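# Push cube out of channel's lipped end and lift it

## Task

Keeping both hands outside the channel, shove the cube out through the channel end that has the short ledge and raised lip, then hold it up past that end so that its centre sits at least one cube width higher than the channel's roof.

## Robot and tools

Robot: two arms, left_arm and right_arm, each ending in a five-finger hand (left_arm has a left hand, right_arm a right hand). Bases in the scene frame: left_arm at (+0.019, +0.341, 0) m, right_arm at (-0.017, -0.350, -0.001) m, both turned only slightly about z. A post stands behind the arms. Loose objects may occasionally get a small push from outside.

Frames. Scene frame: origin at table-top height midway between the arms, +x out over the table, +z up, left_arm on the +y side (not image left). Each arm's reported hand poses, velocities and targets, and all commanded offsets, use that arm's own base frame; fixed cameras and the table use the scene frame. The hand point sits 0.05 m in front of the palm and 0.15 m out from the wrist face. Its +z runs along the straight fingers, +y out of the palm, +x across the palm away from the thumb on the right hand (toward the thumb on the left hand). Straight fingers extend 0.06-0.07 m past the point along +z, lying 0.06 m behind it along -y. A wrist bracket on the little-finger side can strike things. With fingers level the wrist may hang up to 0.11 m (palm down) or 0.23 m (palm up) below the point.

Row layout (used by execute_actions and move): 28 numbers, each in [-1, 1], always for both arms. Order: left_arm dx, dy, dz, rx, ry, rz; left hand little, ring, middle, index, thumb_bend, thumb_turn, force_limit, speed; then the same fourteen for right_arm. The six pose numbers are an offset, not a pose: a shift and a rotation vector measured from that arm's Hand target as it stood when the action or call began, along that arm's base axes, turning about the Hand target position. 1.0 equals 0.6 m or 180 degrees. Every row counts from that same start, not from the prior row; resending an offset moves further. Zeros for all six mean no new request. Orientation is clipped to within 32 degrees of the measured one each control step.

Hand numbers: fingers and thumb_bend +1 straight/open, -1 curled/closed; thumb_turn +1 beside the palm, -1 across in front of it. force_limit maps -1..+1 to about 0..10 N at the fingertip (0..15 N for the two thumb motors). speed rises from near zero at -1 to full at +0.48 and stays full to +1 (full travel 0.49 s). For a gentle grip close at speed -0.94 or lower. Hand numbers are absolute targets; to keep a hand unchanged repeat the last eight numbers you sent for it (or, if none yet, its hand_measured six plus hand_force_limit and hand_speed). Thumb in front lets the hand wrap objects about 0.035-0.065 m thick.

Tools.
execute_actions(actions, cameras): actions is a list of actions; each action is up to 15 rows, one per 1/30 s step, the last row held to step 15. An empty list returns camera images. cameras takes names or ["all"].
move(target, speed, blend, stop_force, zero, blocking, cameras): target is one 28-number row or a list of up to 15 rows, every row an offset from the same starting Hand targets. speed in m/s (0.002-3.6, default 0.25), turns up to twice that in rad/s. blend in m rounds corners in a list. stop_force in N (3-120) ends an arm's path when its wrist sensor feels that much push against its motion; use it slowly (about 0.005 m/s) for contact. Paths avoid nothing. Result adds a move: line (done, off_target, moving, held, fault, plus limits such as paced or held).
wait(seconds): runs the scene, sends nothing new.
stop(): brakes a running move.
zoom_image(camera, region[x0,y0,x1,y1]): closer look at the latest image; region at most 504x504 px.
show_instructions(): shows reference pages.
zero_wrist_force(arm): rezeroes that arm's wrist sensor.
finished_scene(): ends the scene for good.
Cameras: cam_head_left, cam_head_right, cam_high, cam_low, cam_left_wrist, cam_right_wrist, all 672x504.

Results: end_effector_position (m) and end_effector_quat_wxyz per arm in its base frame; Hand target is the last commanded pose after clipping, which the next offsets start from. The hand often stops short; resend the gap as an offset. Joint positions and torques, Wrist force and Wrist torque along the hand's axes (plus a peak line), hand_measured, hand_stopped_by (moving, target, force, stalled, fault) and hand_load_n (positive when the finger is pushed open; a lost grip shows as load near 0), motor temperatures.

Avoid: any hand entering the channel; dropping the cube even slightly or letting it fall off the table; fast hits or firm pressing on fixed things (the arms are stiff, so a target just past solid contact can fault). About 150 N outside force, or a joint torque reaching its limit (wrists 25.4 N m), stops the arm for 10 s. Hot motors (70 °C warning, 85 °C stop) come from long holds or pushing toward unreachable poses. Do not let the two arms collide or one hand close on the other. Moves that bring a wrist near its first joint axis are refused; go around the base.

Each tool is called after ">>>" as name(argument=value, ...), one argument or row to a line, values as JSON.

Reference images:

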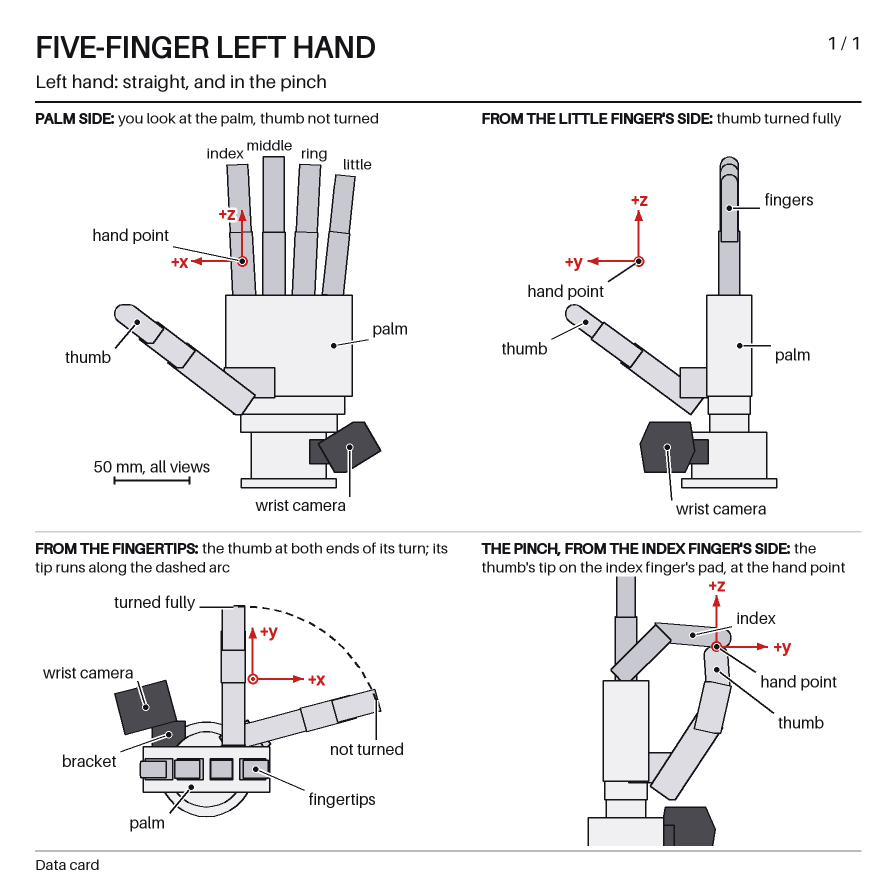

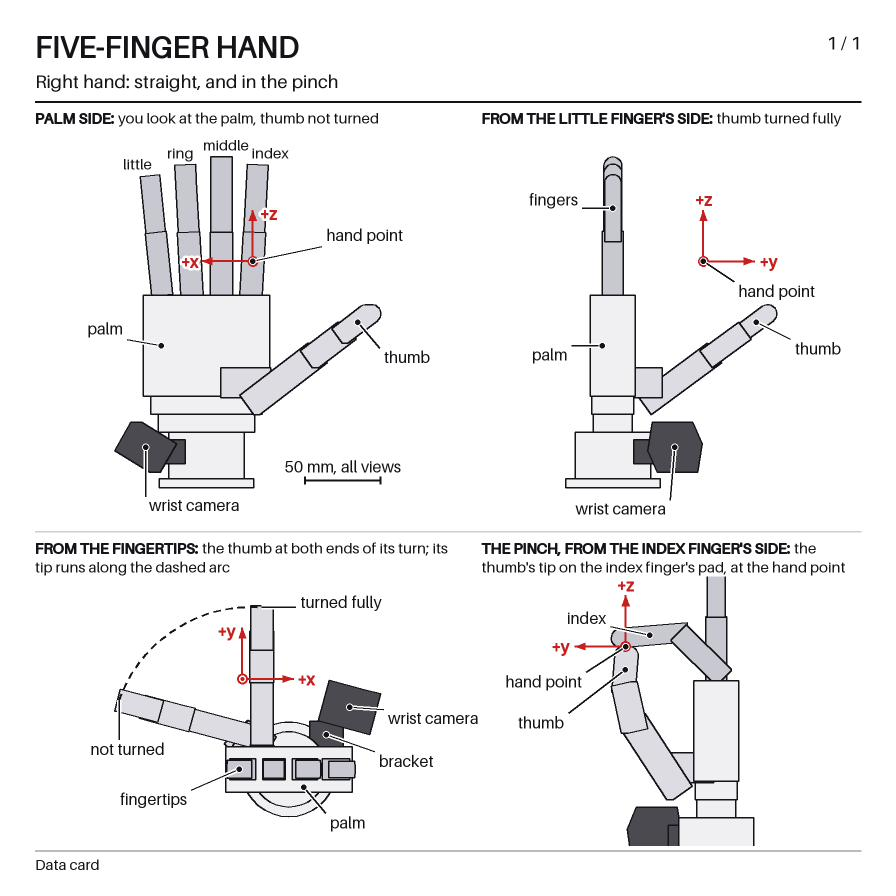

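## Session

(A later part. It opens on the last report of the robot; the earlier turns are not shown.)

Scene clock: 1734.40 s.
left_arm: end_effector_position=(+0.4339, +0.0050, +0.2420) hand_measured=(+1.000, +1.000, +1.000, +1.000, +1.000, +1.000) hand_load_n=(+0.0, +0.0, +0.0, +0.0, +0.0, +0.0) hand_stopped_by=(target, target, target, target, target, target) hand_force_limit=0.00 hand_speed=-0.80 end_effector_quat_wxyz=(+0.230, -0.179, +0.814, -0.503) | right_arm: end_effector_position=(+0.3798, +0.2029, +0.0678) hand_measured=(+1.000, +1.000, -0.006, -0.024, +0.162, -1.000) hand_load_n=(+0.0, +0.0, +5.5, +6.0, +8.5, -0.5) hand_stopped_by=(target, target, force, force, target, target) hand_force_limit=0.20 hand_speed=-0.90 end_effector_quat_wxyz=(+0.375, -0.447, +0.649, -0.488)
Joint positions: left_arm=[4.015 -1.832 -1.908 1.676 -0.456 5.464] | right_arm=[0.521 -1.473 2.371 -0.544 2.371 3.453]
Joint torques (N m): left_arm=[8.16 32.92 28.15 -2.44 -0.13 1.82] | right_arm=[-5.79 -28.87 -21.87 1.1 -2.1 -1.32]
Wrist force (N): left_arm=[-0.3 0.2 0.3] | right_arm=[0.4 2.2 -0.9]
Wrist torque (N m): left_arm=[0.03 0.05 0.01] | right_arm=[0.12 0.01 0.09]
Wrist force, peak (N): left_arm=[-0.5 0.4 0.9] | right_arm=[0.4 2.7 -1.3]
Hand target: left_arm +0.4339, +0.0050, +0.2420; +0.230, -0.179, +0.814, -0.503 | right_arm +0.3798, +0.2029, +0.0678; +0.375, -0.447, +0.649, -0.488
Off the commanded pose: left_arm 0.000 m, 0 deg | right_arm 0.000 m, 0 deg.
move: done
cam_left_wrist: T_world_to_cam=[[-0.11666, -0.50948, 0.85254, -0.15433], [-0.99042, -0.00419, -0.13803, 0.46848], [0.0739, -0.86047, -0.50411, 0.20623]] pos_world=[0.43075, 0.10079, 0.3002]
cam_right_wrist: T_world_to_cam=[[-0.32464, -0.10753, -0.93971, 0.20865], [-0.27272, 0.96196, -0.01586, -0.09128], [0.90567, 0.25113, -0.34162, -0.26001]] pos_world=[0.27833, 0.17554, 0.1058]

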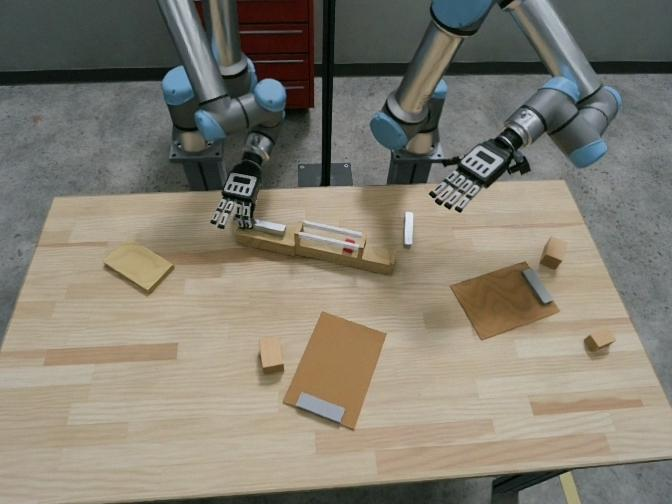

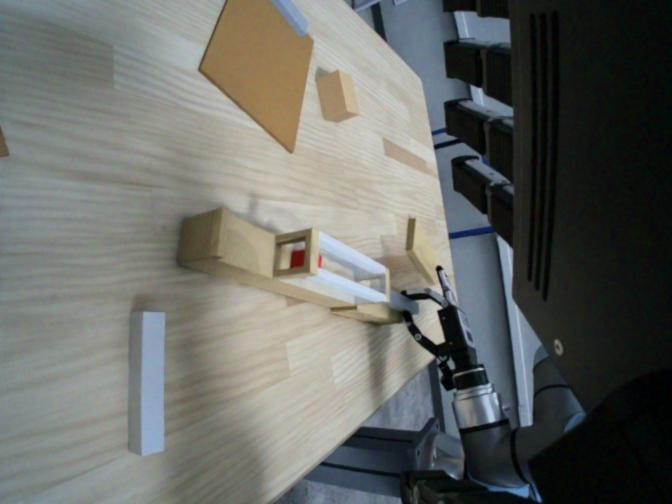

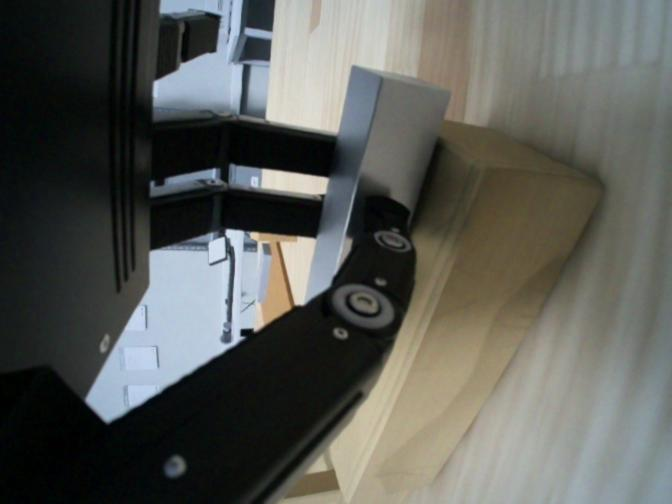

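>>> move(
  target=[0,0,0,0,0,0,1,1,1,1,1,1,0,-0.8,0.023,0.0714,0,0,0,0,1,1,-0.25,-0.25,0.16,-1,0.2,-0.9],
  speed=0.015,
  stop_force=3,
  cameras=["cam_high","cam_left_wrist","cam_right_wrist"],
)

Scene clock: 1772.53 s.
left_arm: end_effector_position=(+0.4339, +0.0050, +0.2420) hand_measured=(+1.000, +1.000, +1.000, +1.000, +1.000, +1.000) hand_load_n=(+0.0, +0.0, +0.0, +0.0, +0.0, +0.0) hand_stopped_by=(target, target, target, target, target, target) hand_force_limit=0.00 hand_speed=-0.80 end_effector_quat_wxyz=(+0.230, -0.179, +0.814, -0.503) | right_arm: end_effector_position=(+0.3936, +0.2457, +0.0678) hand_measured=(+1.000, +1.000, -0.006, -0.024, +0.162, -1.000) hand_load_n=(+0.0, +0.0, +5.5, +6.0, +8.5, -0.5) hand_stopped_by=(target, target, force, force, target, target) hand_force_limit=0.20 hand_speed=-0.90 end_effector_quat_wxyz=(+0.375, -0.447, +0.649, -0.488)
Joint positions: left_arm=[4.015 -1.832 -1.908 1.676 -0.456 5.464] | right_arm=[0.624 -1.363 2.239 -0.478 2.467 3.511]
Joint torques (N m): left_arm=[7.35 31.67 28.6 -2.82 0.03 1.86] | right_arm=[-5.64 -34.63 -2.86 -2.68 -1.73 -0.89]
Wrist force (N): left_arm=[-0.1 0.4 0.7] | right_arm=[-0.1 1.7 -1.7]
Wrist torque (N m): left_arm=[0.03 0.03 0.01] | right_arm=[0.07 0.14 -0.02]
Wrist force, peak (N): left_arm=[-0.6 0.6 0.7] | right_arm=[0.2 2.2 -1.7]
Hand target: left_arm +0.4339, +0.0050, +0.2420; +0.230, -0.179, +0.814, -0.503 | right_arm +0.3936, +0.2457, +0.0678; +0.375, -0.447, +0.649, -0.488
Off the commanded pose: left_arm 0.000 m, 0 deg | right_arm 0.000 m, 0 deg.
move: done
cam_left_wrist: T_world_to_cam=[[-0.11666, -0.50948, 0.85254, -0.15433], [-0.99042, -0.00419, -0.13803, 0.46848], [0.0739, -0.86047, -0.50411, 0.20623]] pos_world=[0.43075, 0.10079, 0.3002]
cam_right_wrist: T_world_to_cam=[[-0.32464, -0.10753, -0.93971, 0.21774], [-0.27272, 0.96196, -0.01586, -0.12869], [0.90567, 0.25113, -0.34162, -0.28326]] pos_world=[0.29213, 0.21834, 0.1058]

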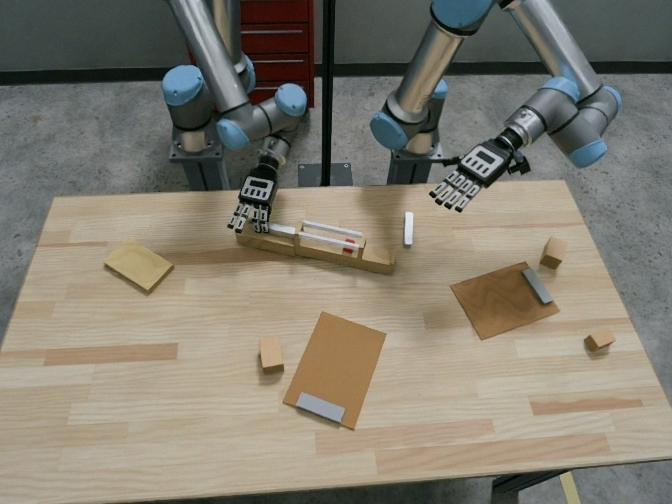

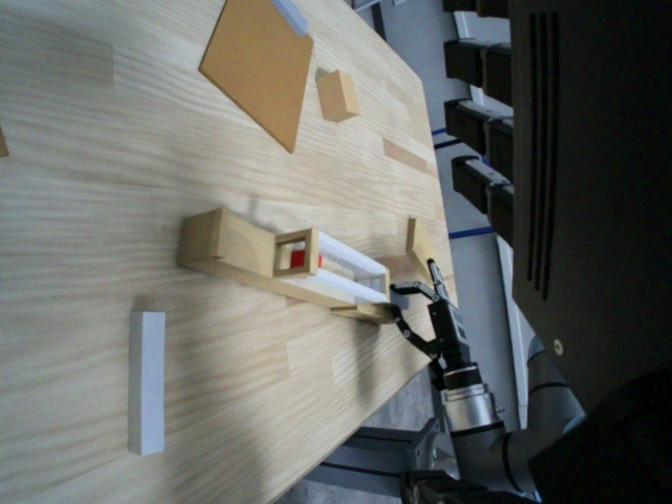

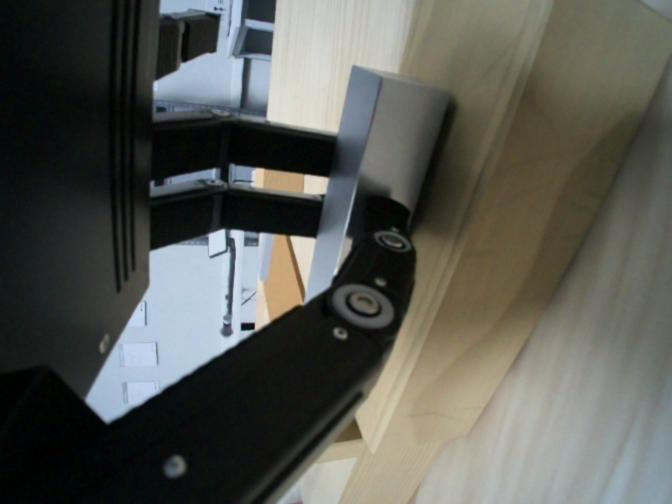

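>>> zoom_image(
  camera="cam_left_wrist",
  region=[330, 240, 450, 350],
)

>>> zoom_image(
  camera="cam_high",
  region=[240, 195, 370, 285],
)

Scaled by 4.200 from the camera's image (finer frame: 960x720).

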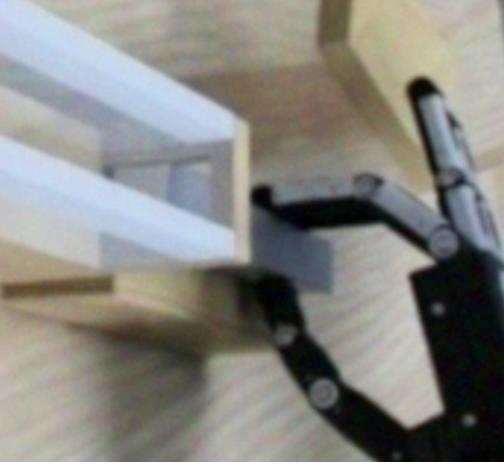

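Scaled by 3.877 from the camera's image (finer frame: 960x720).

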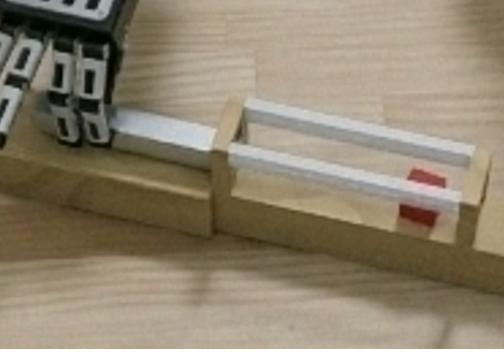

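>>> move(
  target=[0,0,0,0,0,0,1,1,1,1,1,1,0,-0.8,0.0138,0.0481,0,0,0,0,1,1,-0.25,-0.25,0.16,-1,0.2,-0.9],
  speed=0.015,
  stop_force=3,
  cameras=["cam_high","cam_left_wrist","cam_right_wrist"],
)

>>> zoom_image(
  camera="cam_left_wrist",
  region=[330, 240, 450, 350],
)

>>> zoom_image(
  camera="cam_high",
  region=[240, 195, 370, 285],
)

Scene clock: 1790.77 s.
left_arm: end_effector_position=(+0.4339, +0.0050, +0.2420) hand_measured=(+1.000, +1.000, +1.000, +1.000, +1.000, +1.000) hand_load_n=(+0.0, +0.0, +0.0, +0.0, +0.0, +0.0) hand_stopped_by=(target, target, target, target, target, target) hand_force_limit=0.00 hand_speed=-0.80 end_effector_quat_wxyz=(+0.230, -0.179, +0.814, -0.503) | right_arm: end_effector_position=(+0.4018, +0.2746, +0.0678) hand_measured=(+1.000, +1.000, -0.006, -0.024, +0.162, -1.000) hand_load_n=(+0.0, +0.0, +5.0, +6.0, +8.5, -0.5) hand_stopped_by=(target, target, force, force, target, target) hand_force_limit=0.20 hand_speed=-0.90 end_effector_quat_wxyz=(+0.375, -0.447, +0.649, -0.488)
Joint positions: left_arm=[4.015 -1.832 -1.908 1.676 -0.456 5.464] | right_arm=[0.681 -1.296 2.15 -0.426 2.519 3.548]
Joint torques (N m): left_arm=[7.82 32.89 28.61 -3.01 -0.13 2.06] | right_arm=[-5.67 -36.2 -3.17 -2.59 -1.73 -1]
Wrist force (N): left_arm=[-0.3 0.1 0.5] | right_arm=[0.0 1.7 -1.4]
Wrist torque (N m): left_arm=[0.00 0.06 0.01] | right_arm=[0.05 0.14 -0.04]
Wrist force, peak (N): left_arm=[-0.5 0.7 0.7] | right_arm=[0.1 2.0 -1.7]
Hand target: left_arm +0.4339, +0.0050, +0.2420; +0.230, -0.179, +0.814, -0.503 | right_arm +0.4018, +0.2746, +0.0678; +0.375, -0.447, +0.649, -0.488
Off the commanded pose: left_arm 0.000 m, 0 deg | right_arm 0.000 m, 0 deg.
move: done
cam_left_wrist: T_world_to_cam=[[-0.11666, -0.50948, 0.85254, -0.15433], [-0.99042, -0.00419, -0.13803, 0.46848], [0.0739, -0.86047, -0.50411, 0.20623]] pos_world=[0.43075, 0.10079, 0.3002]
cam_right_wrist: T_world_to_cam=[[-0.32464, -0.10753, -0.93971, 0.22354], [-0.27272, 0.96196, -0.01586, -0.15422], [0.90567, 0.25113, -0.34162, -0.29803]] pos_world=[0.30043, 0.24724, 0.1058]

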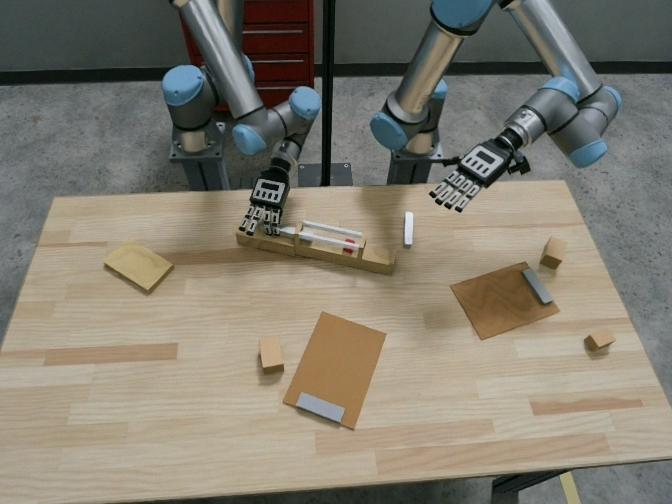

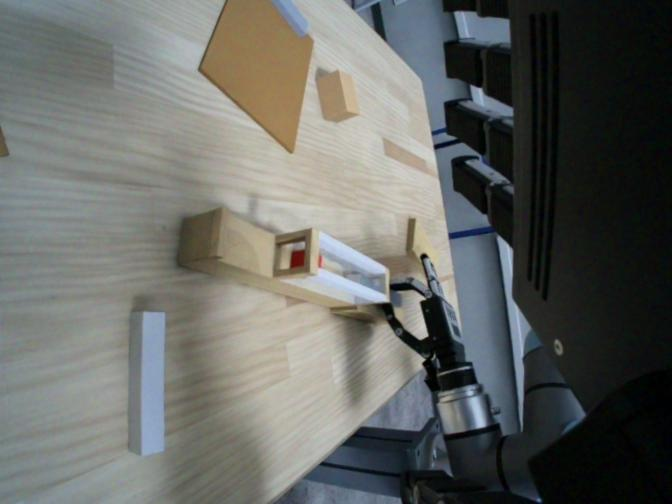

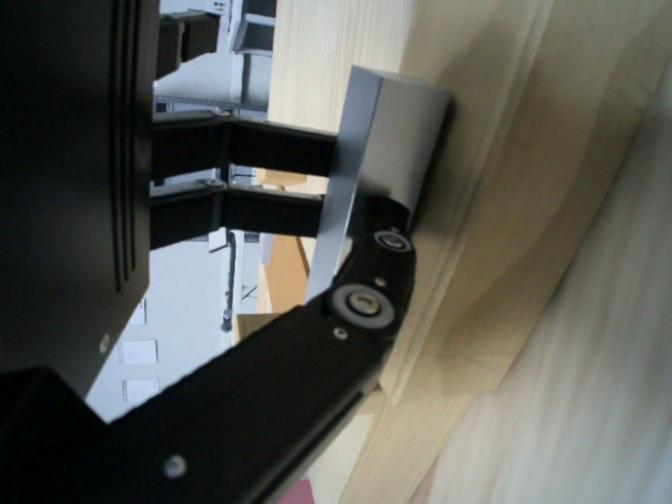

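Scaled by 4.200 from the camera's image (finer frame: 960x720).

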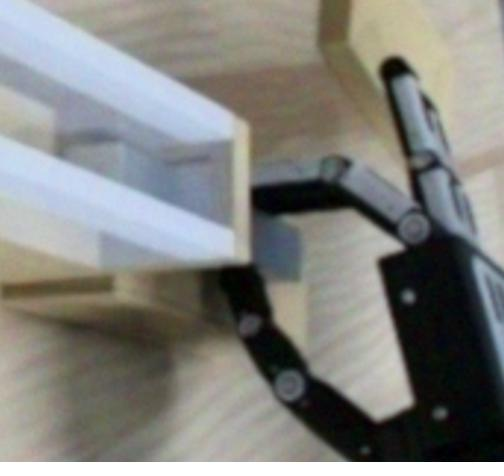

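Scaled by 3.877 from the camera's image (finer frame: 960x720).

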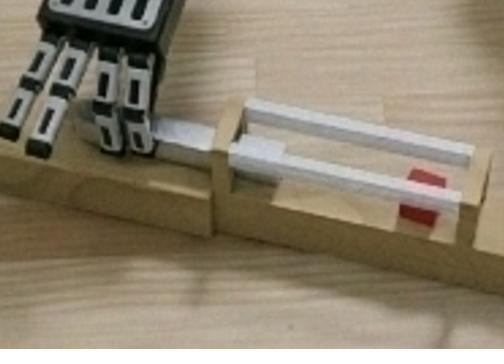

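>>> move(
  target=[0,0,0,0,0,0,1,1,1,1,1,1,0,-0.8,0.0133,0.0465,0,0,0,0,1,1,-0.25,-0.25,0.16,-1,0.2,-0.9],
  speed=0.015,
  stop_force=3,
)

>>> move(
  target=[0,0,0,0,0,0,1,1,1,1,1,1,0,-0.8,0,0,-0.015,0,0,0,1,1,-0.25,-0.25,0.16,-1,0.2,-0.9],
  speed=0.004,
  stop_force=3,
  cameras=["cam_high","cam_left_wrist","cam_right_wrist"],
)

Scene clock: 1812.93 s.
left_arm: end_effector_position=(+0.4339, +0.0050, +0.2420) hand_measured=(+1.000, +1.000, +1.000, +1.000, +1.000, +1.000) hand_load_n=(+0.0, +0.0, +0.0, +0.0, +0.0, +0.0) hand_stopped_by=(target, target, target, target, target, target) hand_force_limit=0.00 hand_speed=-0.80 end_effector_quat_wxyz=(+0.230, -0.179, +0.814, -0.503) | right_arm: end_effector_position=(+0.4098, +0.3025, +0.0678) hand_measured=(+1.000, +1.000, -0.006, -0.024, +0.162, -1.000) hand_load_n=(+0.0, +0.0, +5.5, +6.5, +8.0, +0.0) hand_stopped_by=(target, target, force, force, target, target) hand_force_limit=0.20 hand_speed=-0.90 end_effector_quat_wxyz=(+0.375, -0.447, +0.649, -0.488)
Joint positions: left_arm=[4.015 -1.832 -1.908 1.676 -0.456 5.464] | right_arm=[0.727 -1.233 2.061 -0.371 2.561 3.583]
Joint torques (N m): left_arm=[6.76 31.69 28.77 -3.25 -0.06 1.78] | right_arm=[-5.78 -40.19 -2.39 -2.36 -1.57 -0.72]
Wrist force (N): left_arm=[-0.4 0.1 0.3] | right_arm=[-0.5 1.3 -0.9]
Wrist torque (N m): left_arm=[0.01 0.06 0.00] | right_arm=[0.04 0.17 -0.06]
Wrist force, peak (N): left_arm=[-0.5 0.7 0.6] | right_arm=[-0.1 1.9 -1.7]
Hand target: left_arm +0.4339, +0.0050, +0.2420; +0.230, -0.179, +0.814, -0.503 | right_arm +0.4098, +0.3025, +0.0678; +0.375, -0.447, +0.649, -0.488
Off the commanded pose: left_arm 0.000 m, 0 deg | right_arm 0.000 m, 0 deg.
move: done

Scene clock: 1815.13 s.
left_arm: end_effector_position=(+0.4339, +0.0050, +0.2420) hand_measured=(+1.000, +1.000, +1.000, +1.000, +1.000, +1.000) hand_load_n=(+0.0, +0.0, +0.0, +0.0, +0.0, +0.0) hand_stopped_by=(target, target, target, target, target, target) hand_force_limit=0.00 hand_speed=-0.80 end_effector_quat_wxyz=(+0.230, -0.179, +0.814, -0.503) | right_arm: end_effector_position=(+0.4098, +0.3025, +0.0638) hand_measured=(+1.000, +1.000, -0.006, -0.024, +0.162, -1.000) hand_load_n=(+0.0, +0.0, +6.0, +7.0, +7.0, +0.0) hand_stopped_by=(target, target, force, force, target, target) hand_force_limit=0.20 hand_speed=-0.90 end_effector_quat_wxyz=(+0.375, -0.447, +0.649, -0.488)
Joint positions: left_arm=[4.015 -1.832 -1.908 1.676 -0.456 5.464] | right_arm=[0.727 -1.225 2.064 -0.382 2.561 3.583]
Joint torques (N m): left_arm=[6.47 32.03 29.35 -3.53 -0.2 1.78] | right_arm=[-4.6 -40.11 -22.23 2.85 -1.42 -0.08]
Wrist force (N): left_arm=[-0.4 0.5 0.4] | right_arm=[-1.2 -1.4 -1.9]
Wrist torque (N m): left_arm=[0.07 0.06 -0.01] | right_arm=[-0.12 0.21 -0.14]
Wrist force, peak (N): left_arm=[-0.2 0.6 0.8] | right_arm=[-1.5 -2.7 -2.1]
Hand target: left_arm +0.4339, +0.0050, +0.2420; +0.230, -0.179, +0.814, -0.503 | right_arm +0.4098, +0.3025, +0.0638; +0.375, -0.447, +0.649, -0.488 (not the last commanded pose)
Off the commanded pose: left_arm 0.000 m, 0 deg | right_arm 0.005 m, 0 deg.
move: contact (right_arm)
cam_left_wrist: T_world_to_cam=[[-0.11666, -0.50948, 0.85254, -0.15433], [-0.99042, -0.00419, -0.13803, 0.46848], [0.0739, -0.86047, -0.50411, 0.20623]] pos_world=[0.43075, 0.10079, 0.3002]
cam_right_wrist: T_world_to_cam=[[-0.32464, -0.10753, -0.93971, 0.22534], [-0.27272, 0.96196, -0.01586, -0.17897], [0.90567, 0.25113, -0.34162, -0.31356]] pos_world=[0.30833, 0.27514, 0.1018]

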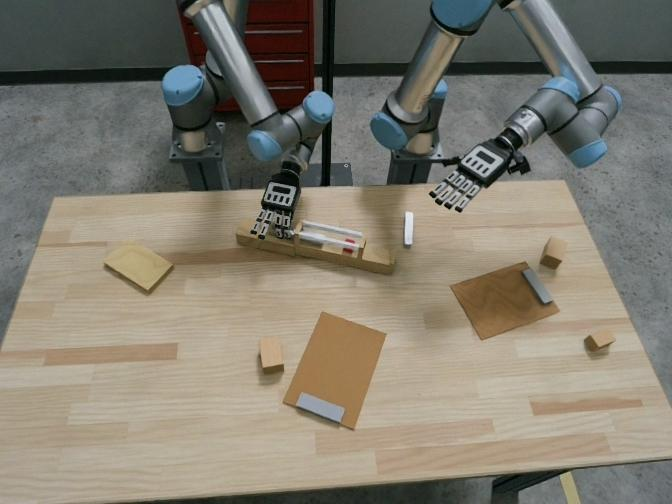

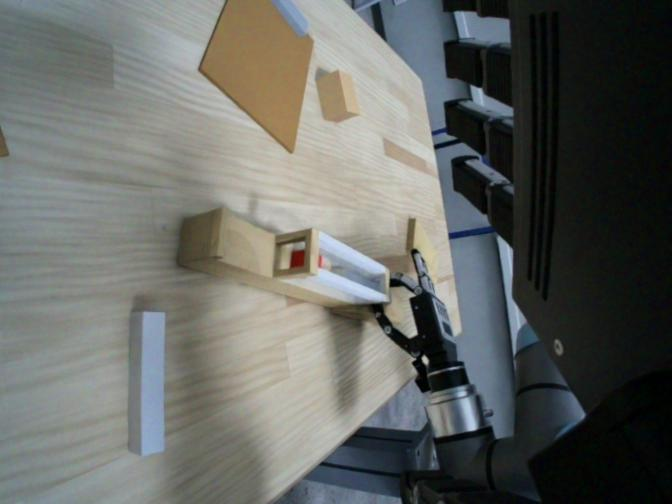

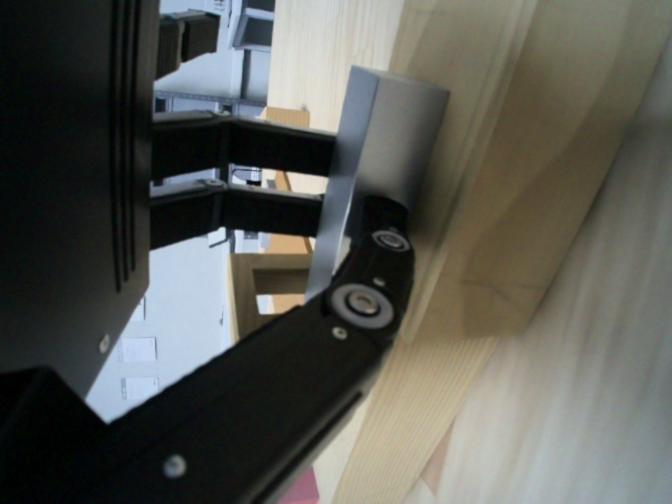

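>>> zoom_image(
  camera="cam_right_wrist",
  region=[320, 50, 560, 290],
)

>>> zoom_image(
  camera="cam_left_wrist",
  region=[290, 220, 430, 340],
)

Scaled by 2.100 from the camera's image (finer frame: 960x720).

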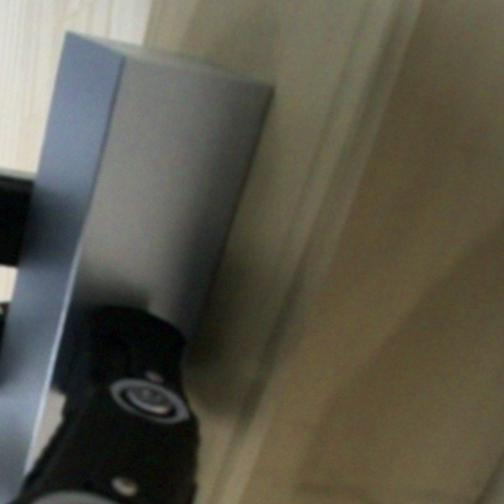

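Scaled by 3.600 from the camera's image (finer frame: 960x720).

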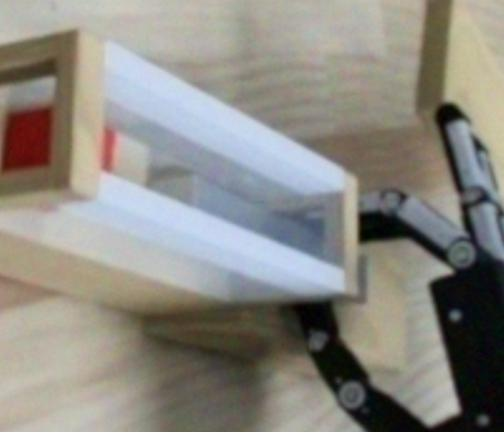

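>>> move(
  target=[0,0,0,0,0,0,1,1,1,1,1,1,0,-0.8,0,0,-0.004,0,0,0,1,1,-0.25,-0.25,0.16,-1,0.2,-0.9],
  speed=0.003,
  stop_force=4,
  cameras=["cam_right_wrist"],
)

>>> zoom_image(
  camera="cam_right_wrist",
  region=[320, 50, 560, 290],
)

Scene clock: 1853.50 s.
left_arm: end_effector_position=(+0.4339, +0.0050, +0.2420) hand_measured=(+1.000, +1.000, +1.000, +1.000, +1.000, +1.000) hand_load_n=(+0.0, +0.0, +0.0, +0.0, +0.0, +0.0) hand_stopped_by=(target, target, target, target, target, target) hand_force_limit=0.00 hand_speed=-0.80 end_effector_quat_wxyz=(+0.230, -0.179, +0.814, -0.503) | right_arm: end_effector_position=(+0.4099, +0.3026, +0.0634) hand_measured=(+1.000, +1.000, -0.006, -0.024, +0.162, -1.000) hand_load_n=(+0.0, +0.0, +6.5, +7.5, +6.0, -0.5) hand_stopped_by=(target, target, force, force, target, target) hand_force_limit=0.20 hand_speed=-0.90 end_effector_quat_wxyz=(+0.375, -0.447, +0.649, -0.488)
Joint positions: left_arm=[4.015 -1.832 -1.908 1.676 -0.456 5.464] | right_arm=[0.727 -1.224 2.064 -0.384 2.561 3.583]
Joint torques (N m): left_arm=[5.46 32.65 27.49 -3.43 -0.23 1.95] | right_arm=[-5.3 -38.43 -22.27 2.42 -1.51 0.13]
Wrist force (N): left_arm=[0.0 0.5 0.4] | right_arm=[-0.6 -4.3 -3.1]
Wrist torque (N m): left_arm=[0.06 0.01 0.02] | right_arm=[-0.21 0.21 -0.13]
Wrist force, peak (N): left_arm=[-0.3 0.8 0.8] | right_arm=[-0.2 -10.1 -5.3]
Hand target: left_arm +0.4339, +0.0050, +0.2420; +0.230, -0.179, +0.814, -0.503 | right_arm +0.4099, +0.3026, +0.0634; +0.375, -0.447, +0.649, -0.488 (not the last commanded pose)
Off the commanded pose: left_arm 0.000 m, 0 deg | right_arm 0.002 m, 0 deg.
move: contact (right_arm)
cam_right_wrist: T_world_to_cam=[[-0.32439, -0.10727, -0.93982, 0.22477], [-0.27272, 0.96197, -0.01566, -0.17897], [0.90576, 0.25122, -0.34131, -0.31391]] pos_world=[0.30843, 0.27514, 0.1013]

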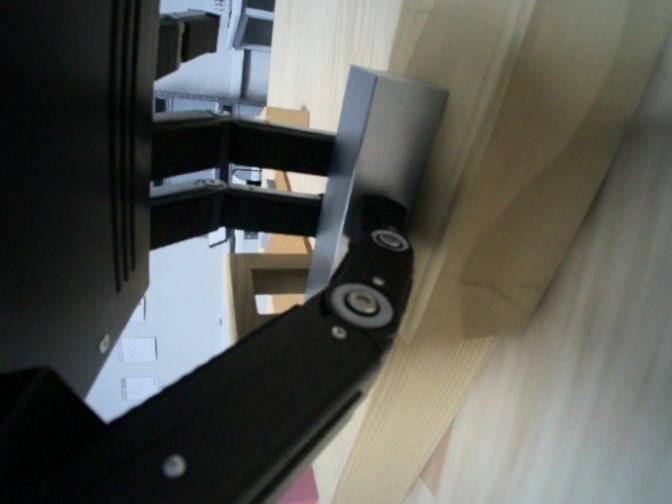

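Scaled by 2.100 from the camera's image (finer frame: 960x720).

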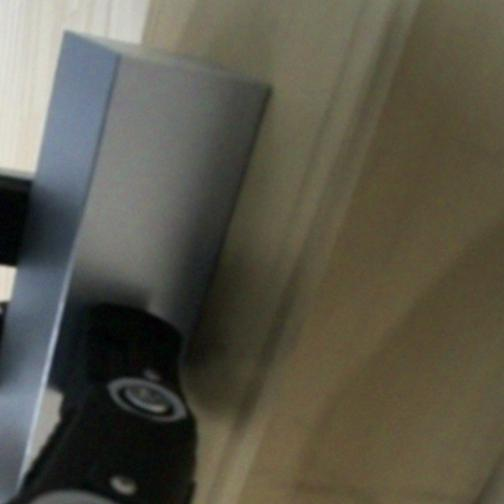

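>>> move(
  target=[0,0,0,0,0,0,1,1,1,1,1,1,0,-0.8,0,0,0,0,0,0,1,1,0.4,0.4,0.16,-1,0.2,-0.9],
  cameras=["cam_right_wrist"],
)

Scene clock: 1867.63 s.
left_arm: end_effector_position=(+0.4339, +0.0050, +0.2420) hand_measured=(+1.000, +1.000, +1.000, +1.000, +1.000, +1.000) hand_load_n=(-0.5, +0.0, +0.0, +0.0, +0.0, -0.5) hand_stopped_by=(target, target, target, target, target, target) hand_force_limit=0.00 hand_speed=-0.80 end_effector_quat_wxyz=(+0.230, -0.179, +0.814, -0.503) | right_arm: end_effector_position=(+0.4099, +0.3026, +0.0634) hand_measured=(+1.000, +1.000, +0.400, +0.400, +0.160, -1.000) hand_load_n=(+0.0, +0.0, +0.0, +0.0, +0.5, +0.0) hand_stopped_by=(target, target, target, target, target, target) hand_force_limit=0.20 hand_speed=-0.90 end_effector_quat_wxyz=(+0.375, -0.447, +0.649, -0.488)
Joint positions: left_arm=[4.015 -1.832 -1.908 1.676 -0.456 5.464] | right_arm=[0.727 -1.224 2.064 -0.384 2.561 3.583]
Joint torques (N m): left_arm=[5.93 32.5 28.31 -4.15 -0.34 2.07] | right_arm=[-4.35 -37.64 -21.68 -1.21 -1.59 0.11]
Wrist force (N): left_arm=[-0.2 0.3 0.6] | right_arm=[0.1 -0.2 -2.5]
Wrist torque (N m): left_arm=[0.03 0.04 0.01] | right_arm=[-0.01 0.10 -0.02]
Wrist force, peak (N): left_arm=[-0.5 0.6 0.8] | right_arm=[-0.9 -4.6 -3.4]
Hand target: left_arm +0.4339, +0.0050, +0.2420; +0.230, -0.179, +0.814, -0.503 | right_arm +0.4099, +0.3026, +0.0634; +0.375, -0.447, +0.649, -0.488
Off the commanded pose: left_arm 0.000 m, 0 deg | right_arm 0.000 m, 0 deg.
move: done
cam_right_wrist: T_world_to_cam=[[-0.32439, -0.10727, -0.93982, 0.22477], [-0.27272, 0.96197, -0.01566, -0.17897], [0.90576, 0.25122, -0.34131, -0.31391]] pos_world=[0.30843, 0.27514, 0.1013]

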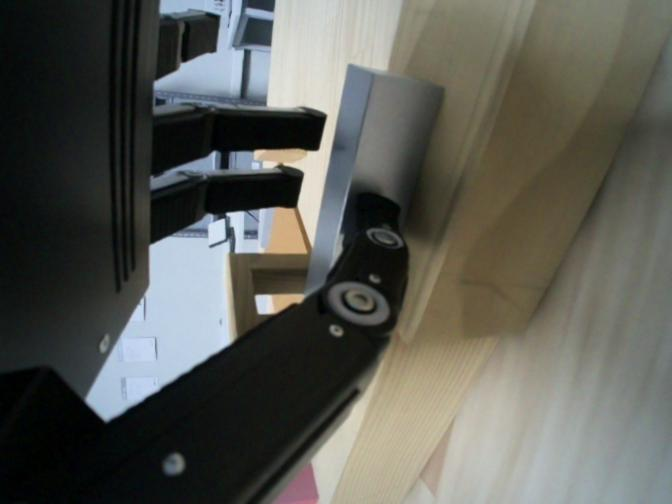

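>>> move(
  target=[
    [0,0,0,0,0,0,1,1,1,1,1,1,0,-0.8,-0.008,0.0023,0,0,0,0,1,1,0.4,0.4,0.16,-1,0.2,-0.9],
    [0,0.333,0.25,0,0,0,1,1,1,1,1,1,0,-0.8,-0.008,0.0023,0.228,0,0,0,1,1,0.4,0.4,0.16,-1,0.2,-0.9],
    [0,0.333,0.25,0,0,0,1,1,1,1,1,1,0,-0.8,-0.0465,0.5252,0.228,-0.0089,-0.0208,0.5632,1,1,0.4,0.4,0.16,-1,0.2,-0.9],
    [0,0.333,0.25,0,0,0,1,1,1,1,1,1,0,-0.8,-0.0465,0.5252,0.0943,-0.0089,-0.0208,0.5632,1,1,0.4,0.4,0.16,-1,0.2,-0.9],
  ],
  blend=[0,0,0.02,0],
  speed=[0.03,0.15,0.2,0.1],
  cameras=["cam_high","cam_left_wrist","cam_right_wrist"],
)

Scene clock: 1930.87 s.
left_arm: end_effector_position=(+0.4339, +0.2048, +0.3920) hand_measured=(+1.000, +1.000, +1.000, +1.000, +1.000, +1.000) hand_load_n=(+0.0, -0.5, +0.0, +0.0, +0.0, +0.0) hand_stopped_by=(target, target, target, target, target, target) hand_force_limit=0.00 hand_speed=-0.80 end_effector_quat_wxyz=(+0.230, -0.179, +0.814, -0.503) | right_arm: end_effector_position=(+0.3820, +0.6177, +0.1199) hand_measured=(+1.000, +1.000, +0.400, +0.400, +0.160, -1.000) hand_load_n=(+0.0, +0.0, +0.0, +0.0, +0.0, +0.0) hand_stopped_by=(target, target, target, target, target, target) hand_force_limit=0.20 hand_speed=-0.90 end_effector_quat_wxyz=(-0.628, +0.776, -0.048, +0.039)
Joint positions: left_arm=[4.275 -1.966 -1.38 0.936 -0.62 5.865] | right_arm=[0.537 -1.023 1.559 -0.203 0.688 2.88]
Joint torques (N m): left_arm=[-8.74 42 32.8 -3.8 2.68 1.59] | right_arm=[-3.76 -48.9 -26.48 1.11 -0.73 0.41]
Wrist force (N): left_arm=[-0.5 0.6 0.8] | right_arm=[-0.3 -0.1 -1.9]
Wrist torque (N m): left_arm=[0.07 0.09 -0.03] | right_arm=[0.02 0.11 0.00]
Wrist force, peak (N): left_arm=[0.6 0.5 1.7] | right_arm=[-0.2 -0.4 -2.6]
Hand target: left_arm +0.4339, +0.2048, +0.3920; +0.230, -0.179, +0.814, -0.503 | right_arm +0.3820, +0.6177, +0.1200; -0.628, +0.776, -0.048, +0.039
Off the commanded pose: left_arm 0.000 m, 0 deg | right_arm 0.000 m, 0 deg.
move: done
cam_left_wrist: T_world_to_cam=[[-0.11666, -0.50948, 0.85254, -0.18041], [-0.99042, -0.00419, -0.13803, 0.49002], [0.0739, -0.86047, -0.50411, 0.45377]] pos_world=[0.43075, 0.3006, 0.4502]
cam_right_wrist: T_world_to_cam=[[0.22087, -0.2699, -0.93721, 0.19452], [-0.88645, -0.45629, -0.07751, 0.62904], [-0.40672, 0.84791, -0.34003, -0.21585]] pos_world=[0.42686, 0.52255, 0.15766]

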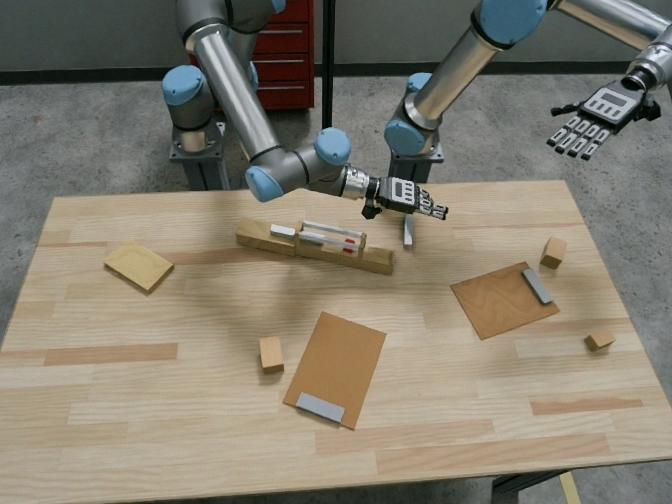

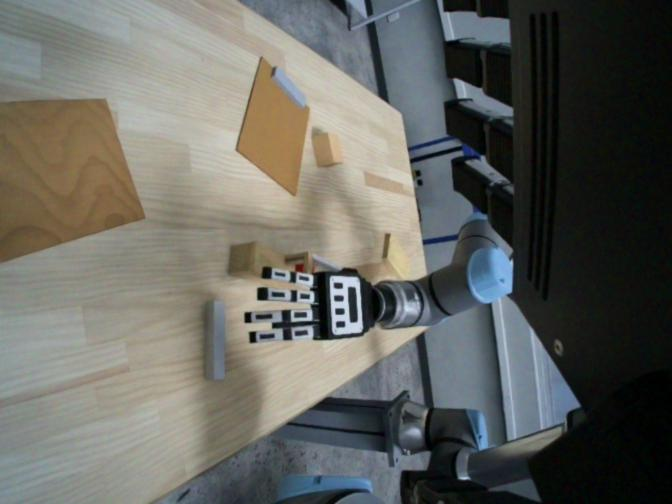

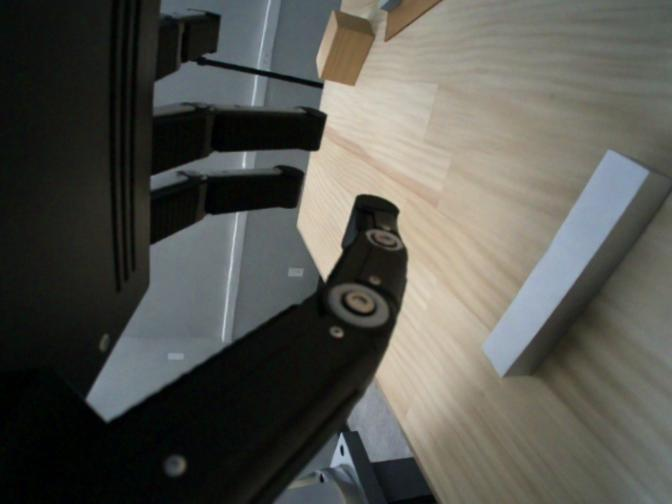

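>>> zoom_image(
  camera="cam_right_wrist",
  region=[472, 140, 672, 390],
)

>>> zoom_image(
  camera="cam_high",
  region=[240, 200, 400, 290],
)

Scaled by 2.016 from the camera's image (finer frame: 960x720).

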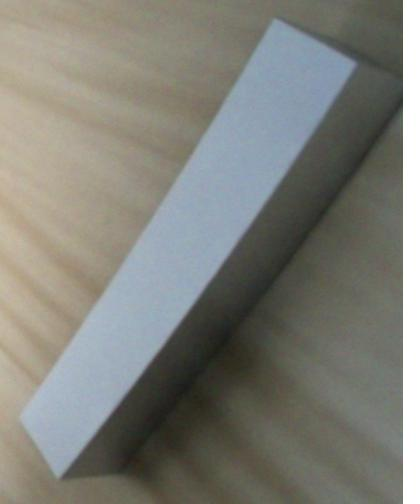

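Scaled by 3.150 from the camera's image (finer frame: 960x720).

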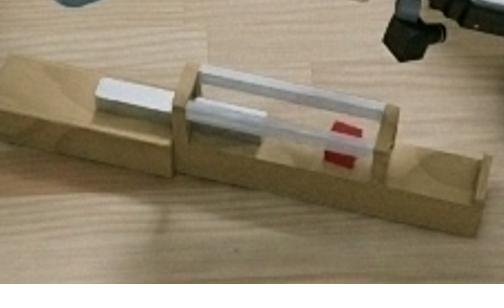

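>>> move(
  target=[0,0,0,0,0,0,1,1,1,1,1,1,0,-0.8,0.0078,-0.0077,-0.1167,0,0,-0.0095,1,1,0.4,0.4,0.16,-1,0.2,-0.9],
  speed=0.08,
  cameras=["cam_right_wrist"],
)

>>> zoom_image(
  camera="cam_right_wrist",
  region=[320, 50, 620, 440],
)

Scene clock: 1969.73 s.
left_arm: end_effector_position=(+0.4339, +0.2048, +0.3920) hand_measured=(+1.000, +1.000, +1.000, +1.000, +1.000, +1.000) hand_load_n=(+0.0, -0.5, +0.0, +0.0, +0.0, +0.0) hand_stopped_by=(target, target, target, target, target, target) hand_force_limit=0.00 hand_speed=-0.80 end_effector_quat_wxyz=(+0.230, -0.179, +0.814, -0.503) | right_arm: end_effector_position=(+0.3860, +0.6140, +0.0594) hand_measured=(+1.000, +1.000, +0.400, +0.400, +0.160, -1.000) hand_load_n=(+0.0, +0.0, +0.0, +0.0, +0.0, +0.0) hand_stopped_by=(target, target, target, target, target, target) hand_force_limit=0.20 hand_speed=-0.90 end_effector_quat_wxyz=(-0.628, +0.775, -0.057, +0.048)
Joint positions: left_arm=[4.275 -1.966 -1.38 0.936 -0.62 5.865] | right_arm=[0.532 -0.952 1.624 -0.349 0.707 2.89]
Joint torques (N m): left_arm=[-7.98 41.12 31.87 -3.24 2.84 1.64] | right_arm=[2.35 -41.23 -14.68 -0.8 -0.43 0.1]
Wrist force (N): left_arm=[0.0 0.6 0.6] | right_arm=[-1.3 -3.5 -1.8]
Wrist torque (N m): left_arm=[0.06 0.01 0.01] | right_arm=[-0.37 0.24 -0.20]
Wrist force, peak (N): left_arm=[-0.5 0.8 0.8] | right_arm=[-37.7 -143.8 -42.8]
Hand target: left_arm +0.4339, +0.2048, +0.3920; +0.230, -0.179, +0.814, -0.503 | right_arm +0.3860, +0.6140, +0.0594; -0.628, +0.775, -0.057, +0.048 (not the last commanded pose)
Off the commanded pose: left_arm 0.000 m, 0 deg | right_arm 0.010 m, 0 deg.
FORCE FAULT: contact force on the right arm reached its limit, and that arm stopped. The contact can be on any part of that arm, not only on its tool. That arm's remaining commands of this call were not run. That arm is still stopped at the end of this call. That arm stays stopped for about 10 more seconds. Until then a move that you send moves the other arm only, and its call returns only when the move has ended. Once the stop has ended, the next robot result says so. If the stop ends while you think or write, that arm runs what you send next, counted from a new Hand target: where the arm stands when the stop ends. While its stop runs, that arm, its gripper or tool too, takes no new command. Until it ends, the stop uses up actions while you think or wait. An arm that is not stopped still takes commands.
move: fault (right_arm)
cam_right_wrist: T_world_to_cam=[[0.21642, -0.274, -0.93706, 0.1402], [-0.89704, -0.43464, -0.08009, 0.61712], [-0.38534, 0.85791, -0.33986, -0.24607]] pos_world=[0.42842, 0.51775, 0.09717]

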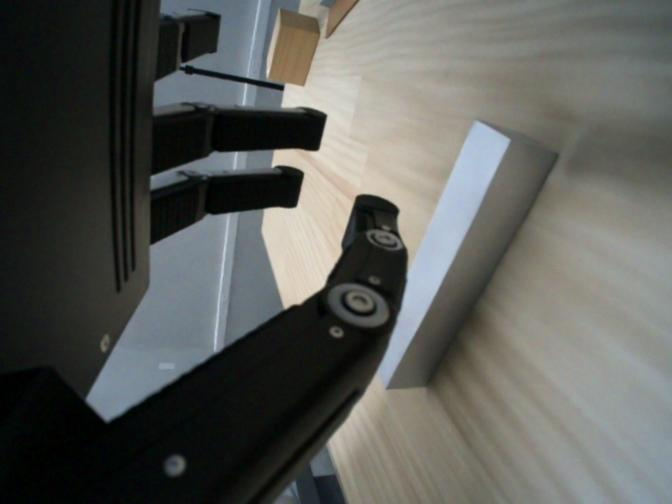

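Scaled by 1.292 from the camera's image (finer frame: 960x720).

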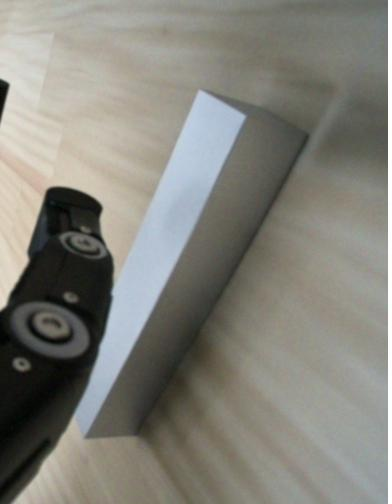

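>>> execute_actions(
  actions=[],
  cameras=["cam_head_left","cam_high","cam_right_wrist"],
)

Scene clock: 2070.57 s.
left_arm: end_effector_position=(+0.4339, +0.2048, +0.3920) hand_measured=(+1.000, +1.000, +1.000, +1.000, +1.000, +1.000) hand_load_n=(+0.0, +0.0, +0.0, +0.0, +0.0, +0.0) hand_stopped_by=(target, target, target, target, target, target) hand_force_limit=0.00 hand_speed=-0.80 end_effector_quat_wxyz=(+0.230, -0.179, +0.814, -0.503) | right_arm: end_effector_position=(+0.3860, +0.6140, +0.0594) hand_measured=(+1.000, +1.000, +0.400, +0.400, +0.160, -1.000) hand_load_n=(+0.0, +0.0, +0.0, +0.0, +0.0, +0.0) hand_stopped_by=(target, target, target, target, target, target) hand_force_limit=0.20 hand_speed=-0.90 end_effector_quat_wxyz=(-0.628, +0.775, -0.057, +0.048)
Joint positions: left_arm=[4.275 -1.966 -1.38 0.936 -0.62 5.865] | right_arm=[0.532 -0.952 1.624 -0.349 0.707 2.89]
Joint velocities: within noise
Joint torques (N m): left_arm=[-9.13 41.45 29.61 -2.21 2.37 1.51] | right_arm=[1.75 -43.21 -15.06 -0.2 -0.27 -0.11]
Motor temperatures (°C): left_arm=[33 34 38 48 41 36] | right_arm=[34 36 32 39 37 36]
Wrist force (N): left_arm=[-0.1 0.5 0.6] | right_arm=[-1.0 -3.8 -1.7]
Wrist torque (N m): left_arm=[0.07 0.03 0.00] | right_arm=[-0.41 0.19 -0.20]
Wrist force, peak (N): left_arm=[-0.6 0.9 0.7] | right_arm=[-1.3 -4.1 -1.9]
Hand target: left_arm +0.4339, +0.2048, +0.3920; +0.230, -0.179, +0.814, -0.503 | right_arm +0.3860, +0.6140, +0.0594; -0.628, +0.775, -0.057, +0.048 (not the last commanded pose)
Off the commanded pose: left_arm 0.000 m, 0 deg | right_arm 0.010 m, 0 deg.
FORCE FAULT, CONTINUED: the right arm's stop, for the force fault that an earlier result reported, is over. The rest of the stop counts as 19 of the actions that you can send in this scene. During its stop the right arm's controller moved it back a little. That arm's target is now where it stood when the stop ended, not its last command. That arm accepts commands again.
camera_calibration:
cam_right_wrist: T_world_to_cam=[[0.21642, -0.274, -0.93706, 0.1402], [-0.89704, -0.43464, -0.08009, 0.61712], [-0.38534, 0.85791, -0.33986, -0.24607]] pos_world=[0.42842, 0.51775, 0.09717]
Images, in order (width x height): cam_head_left 672x504, cam_high 672x504, cam_right_wrist 672x504.

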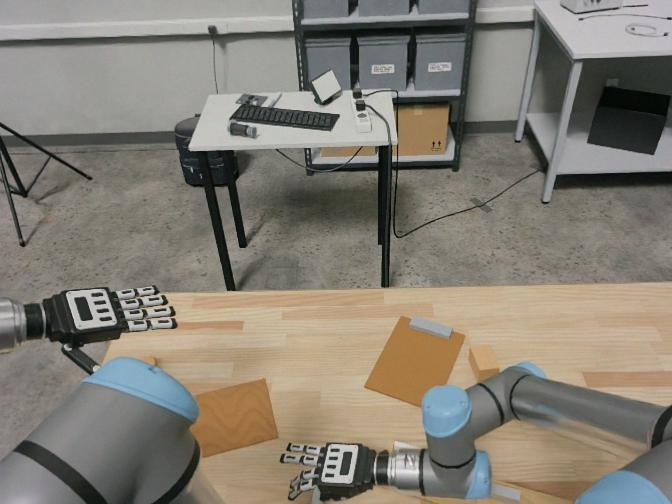

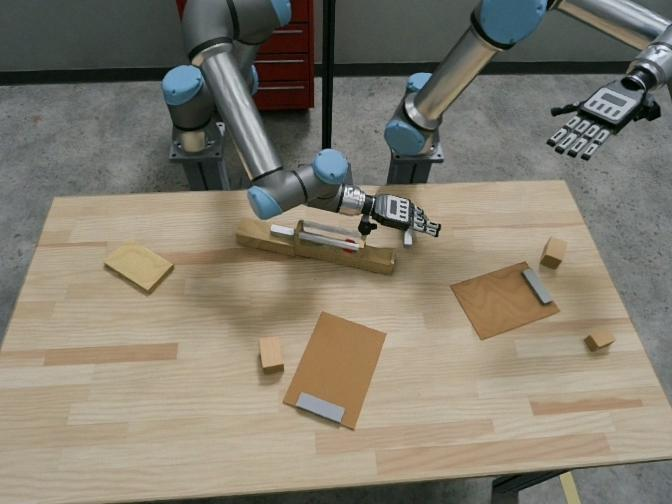

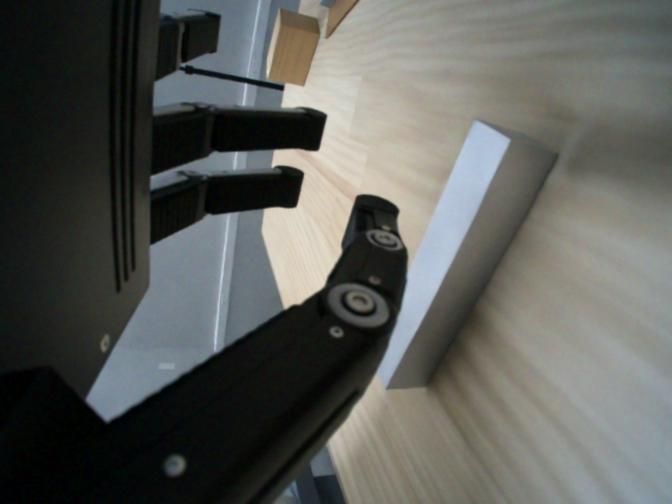

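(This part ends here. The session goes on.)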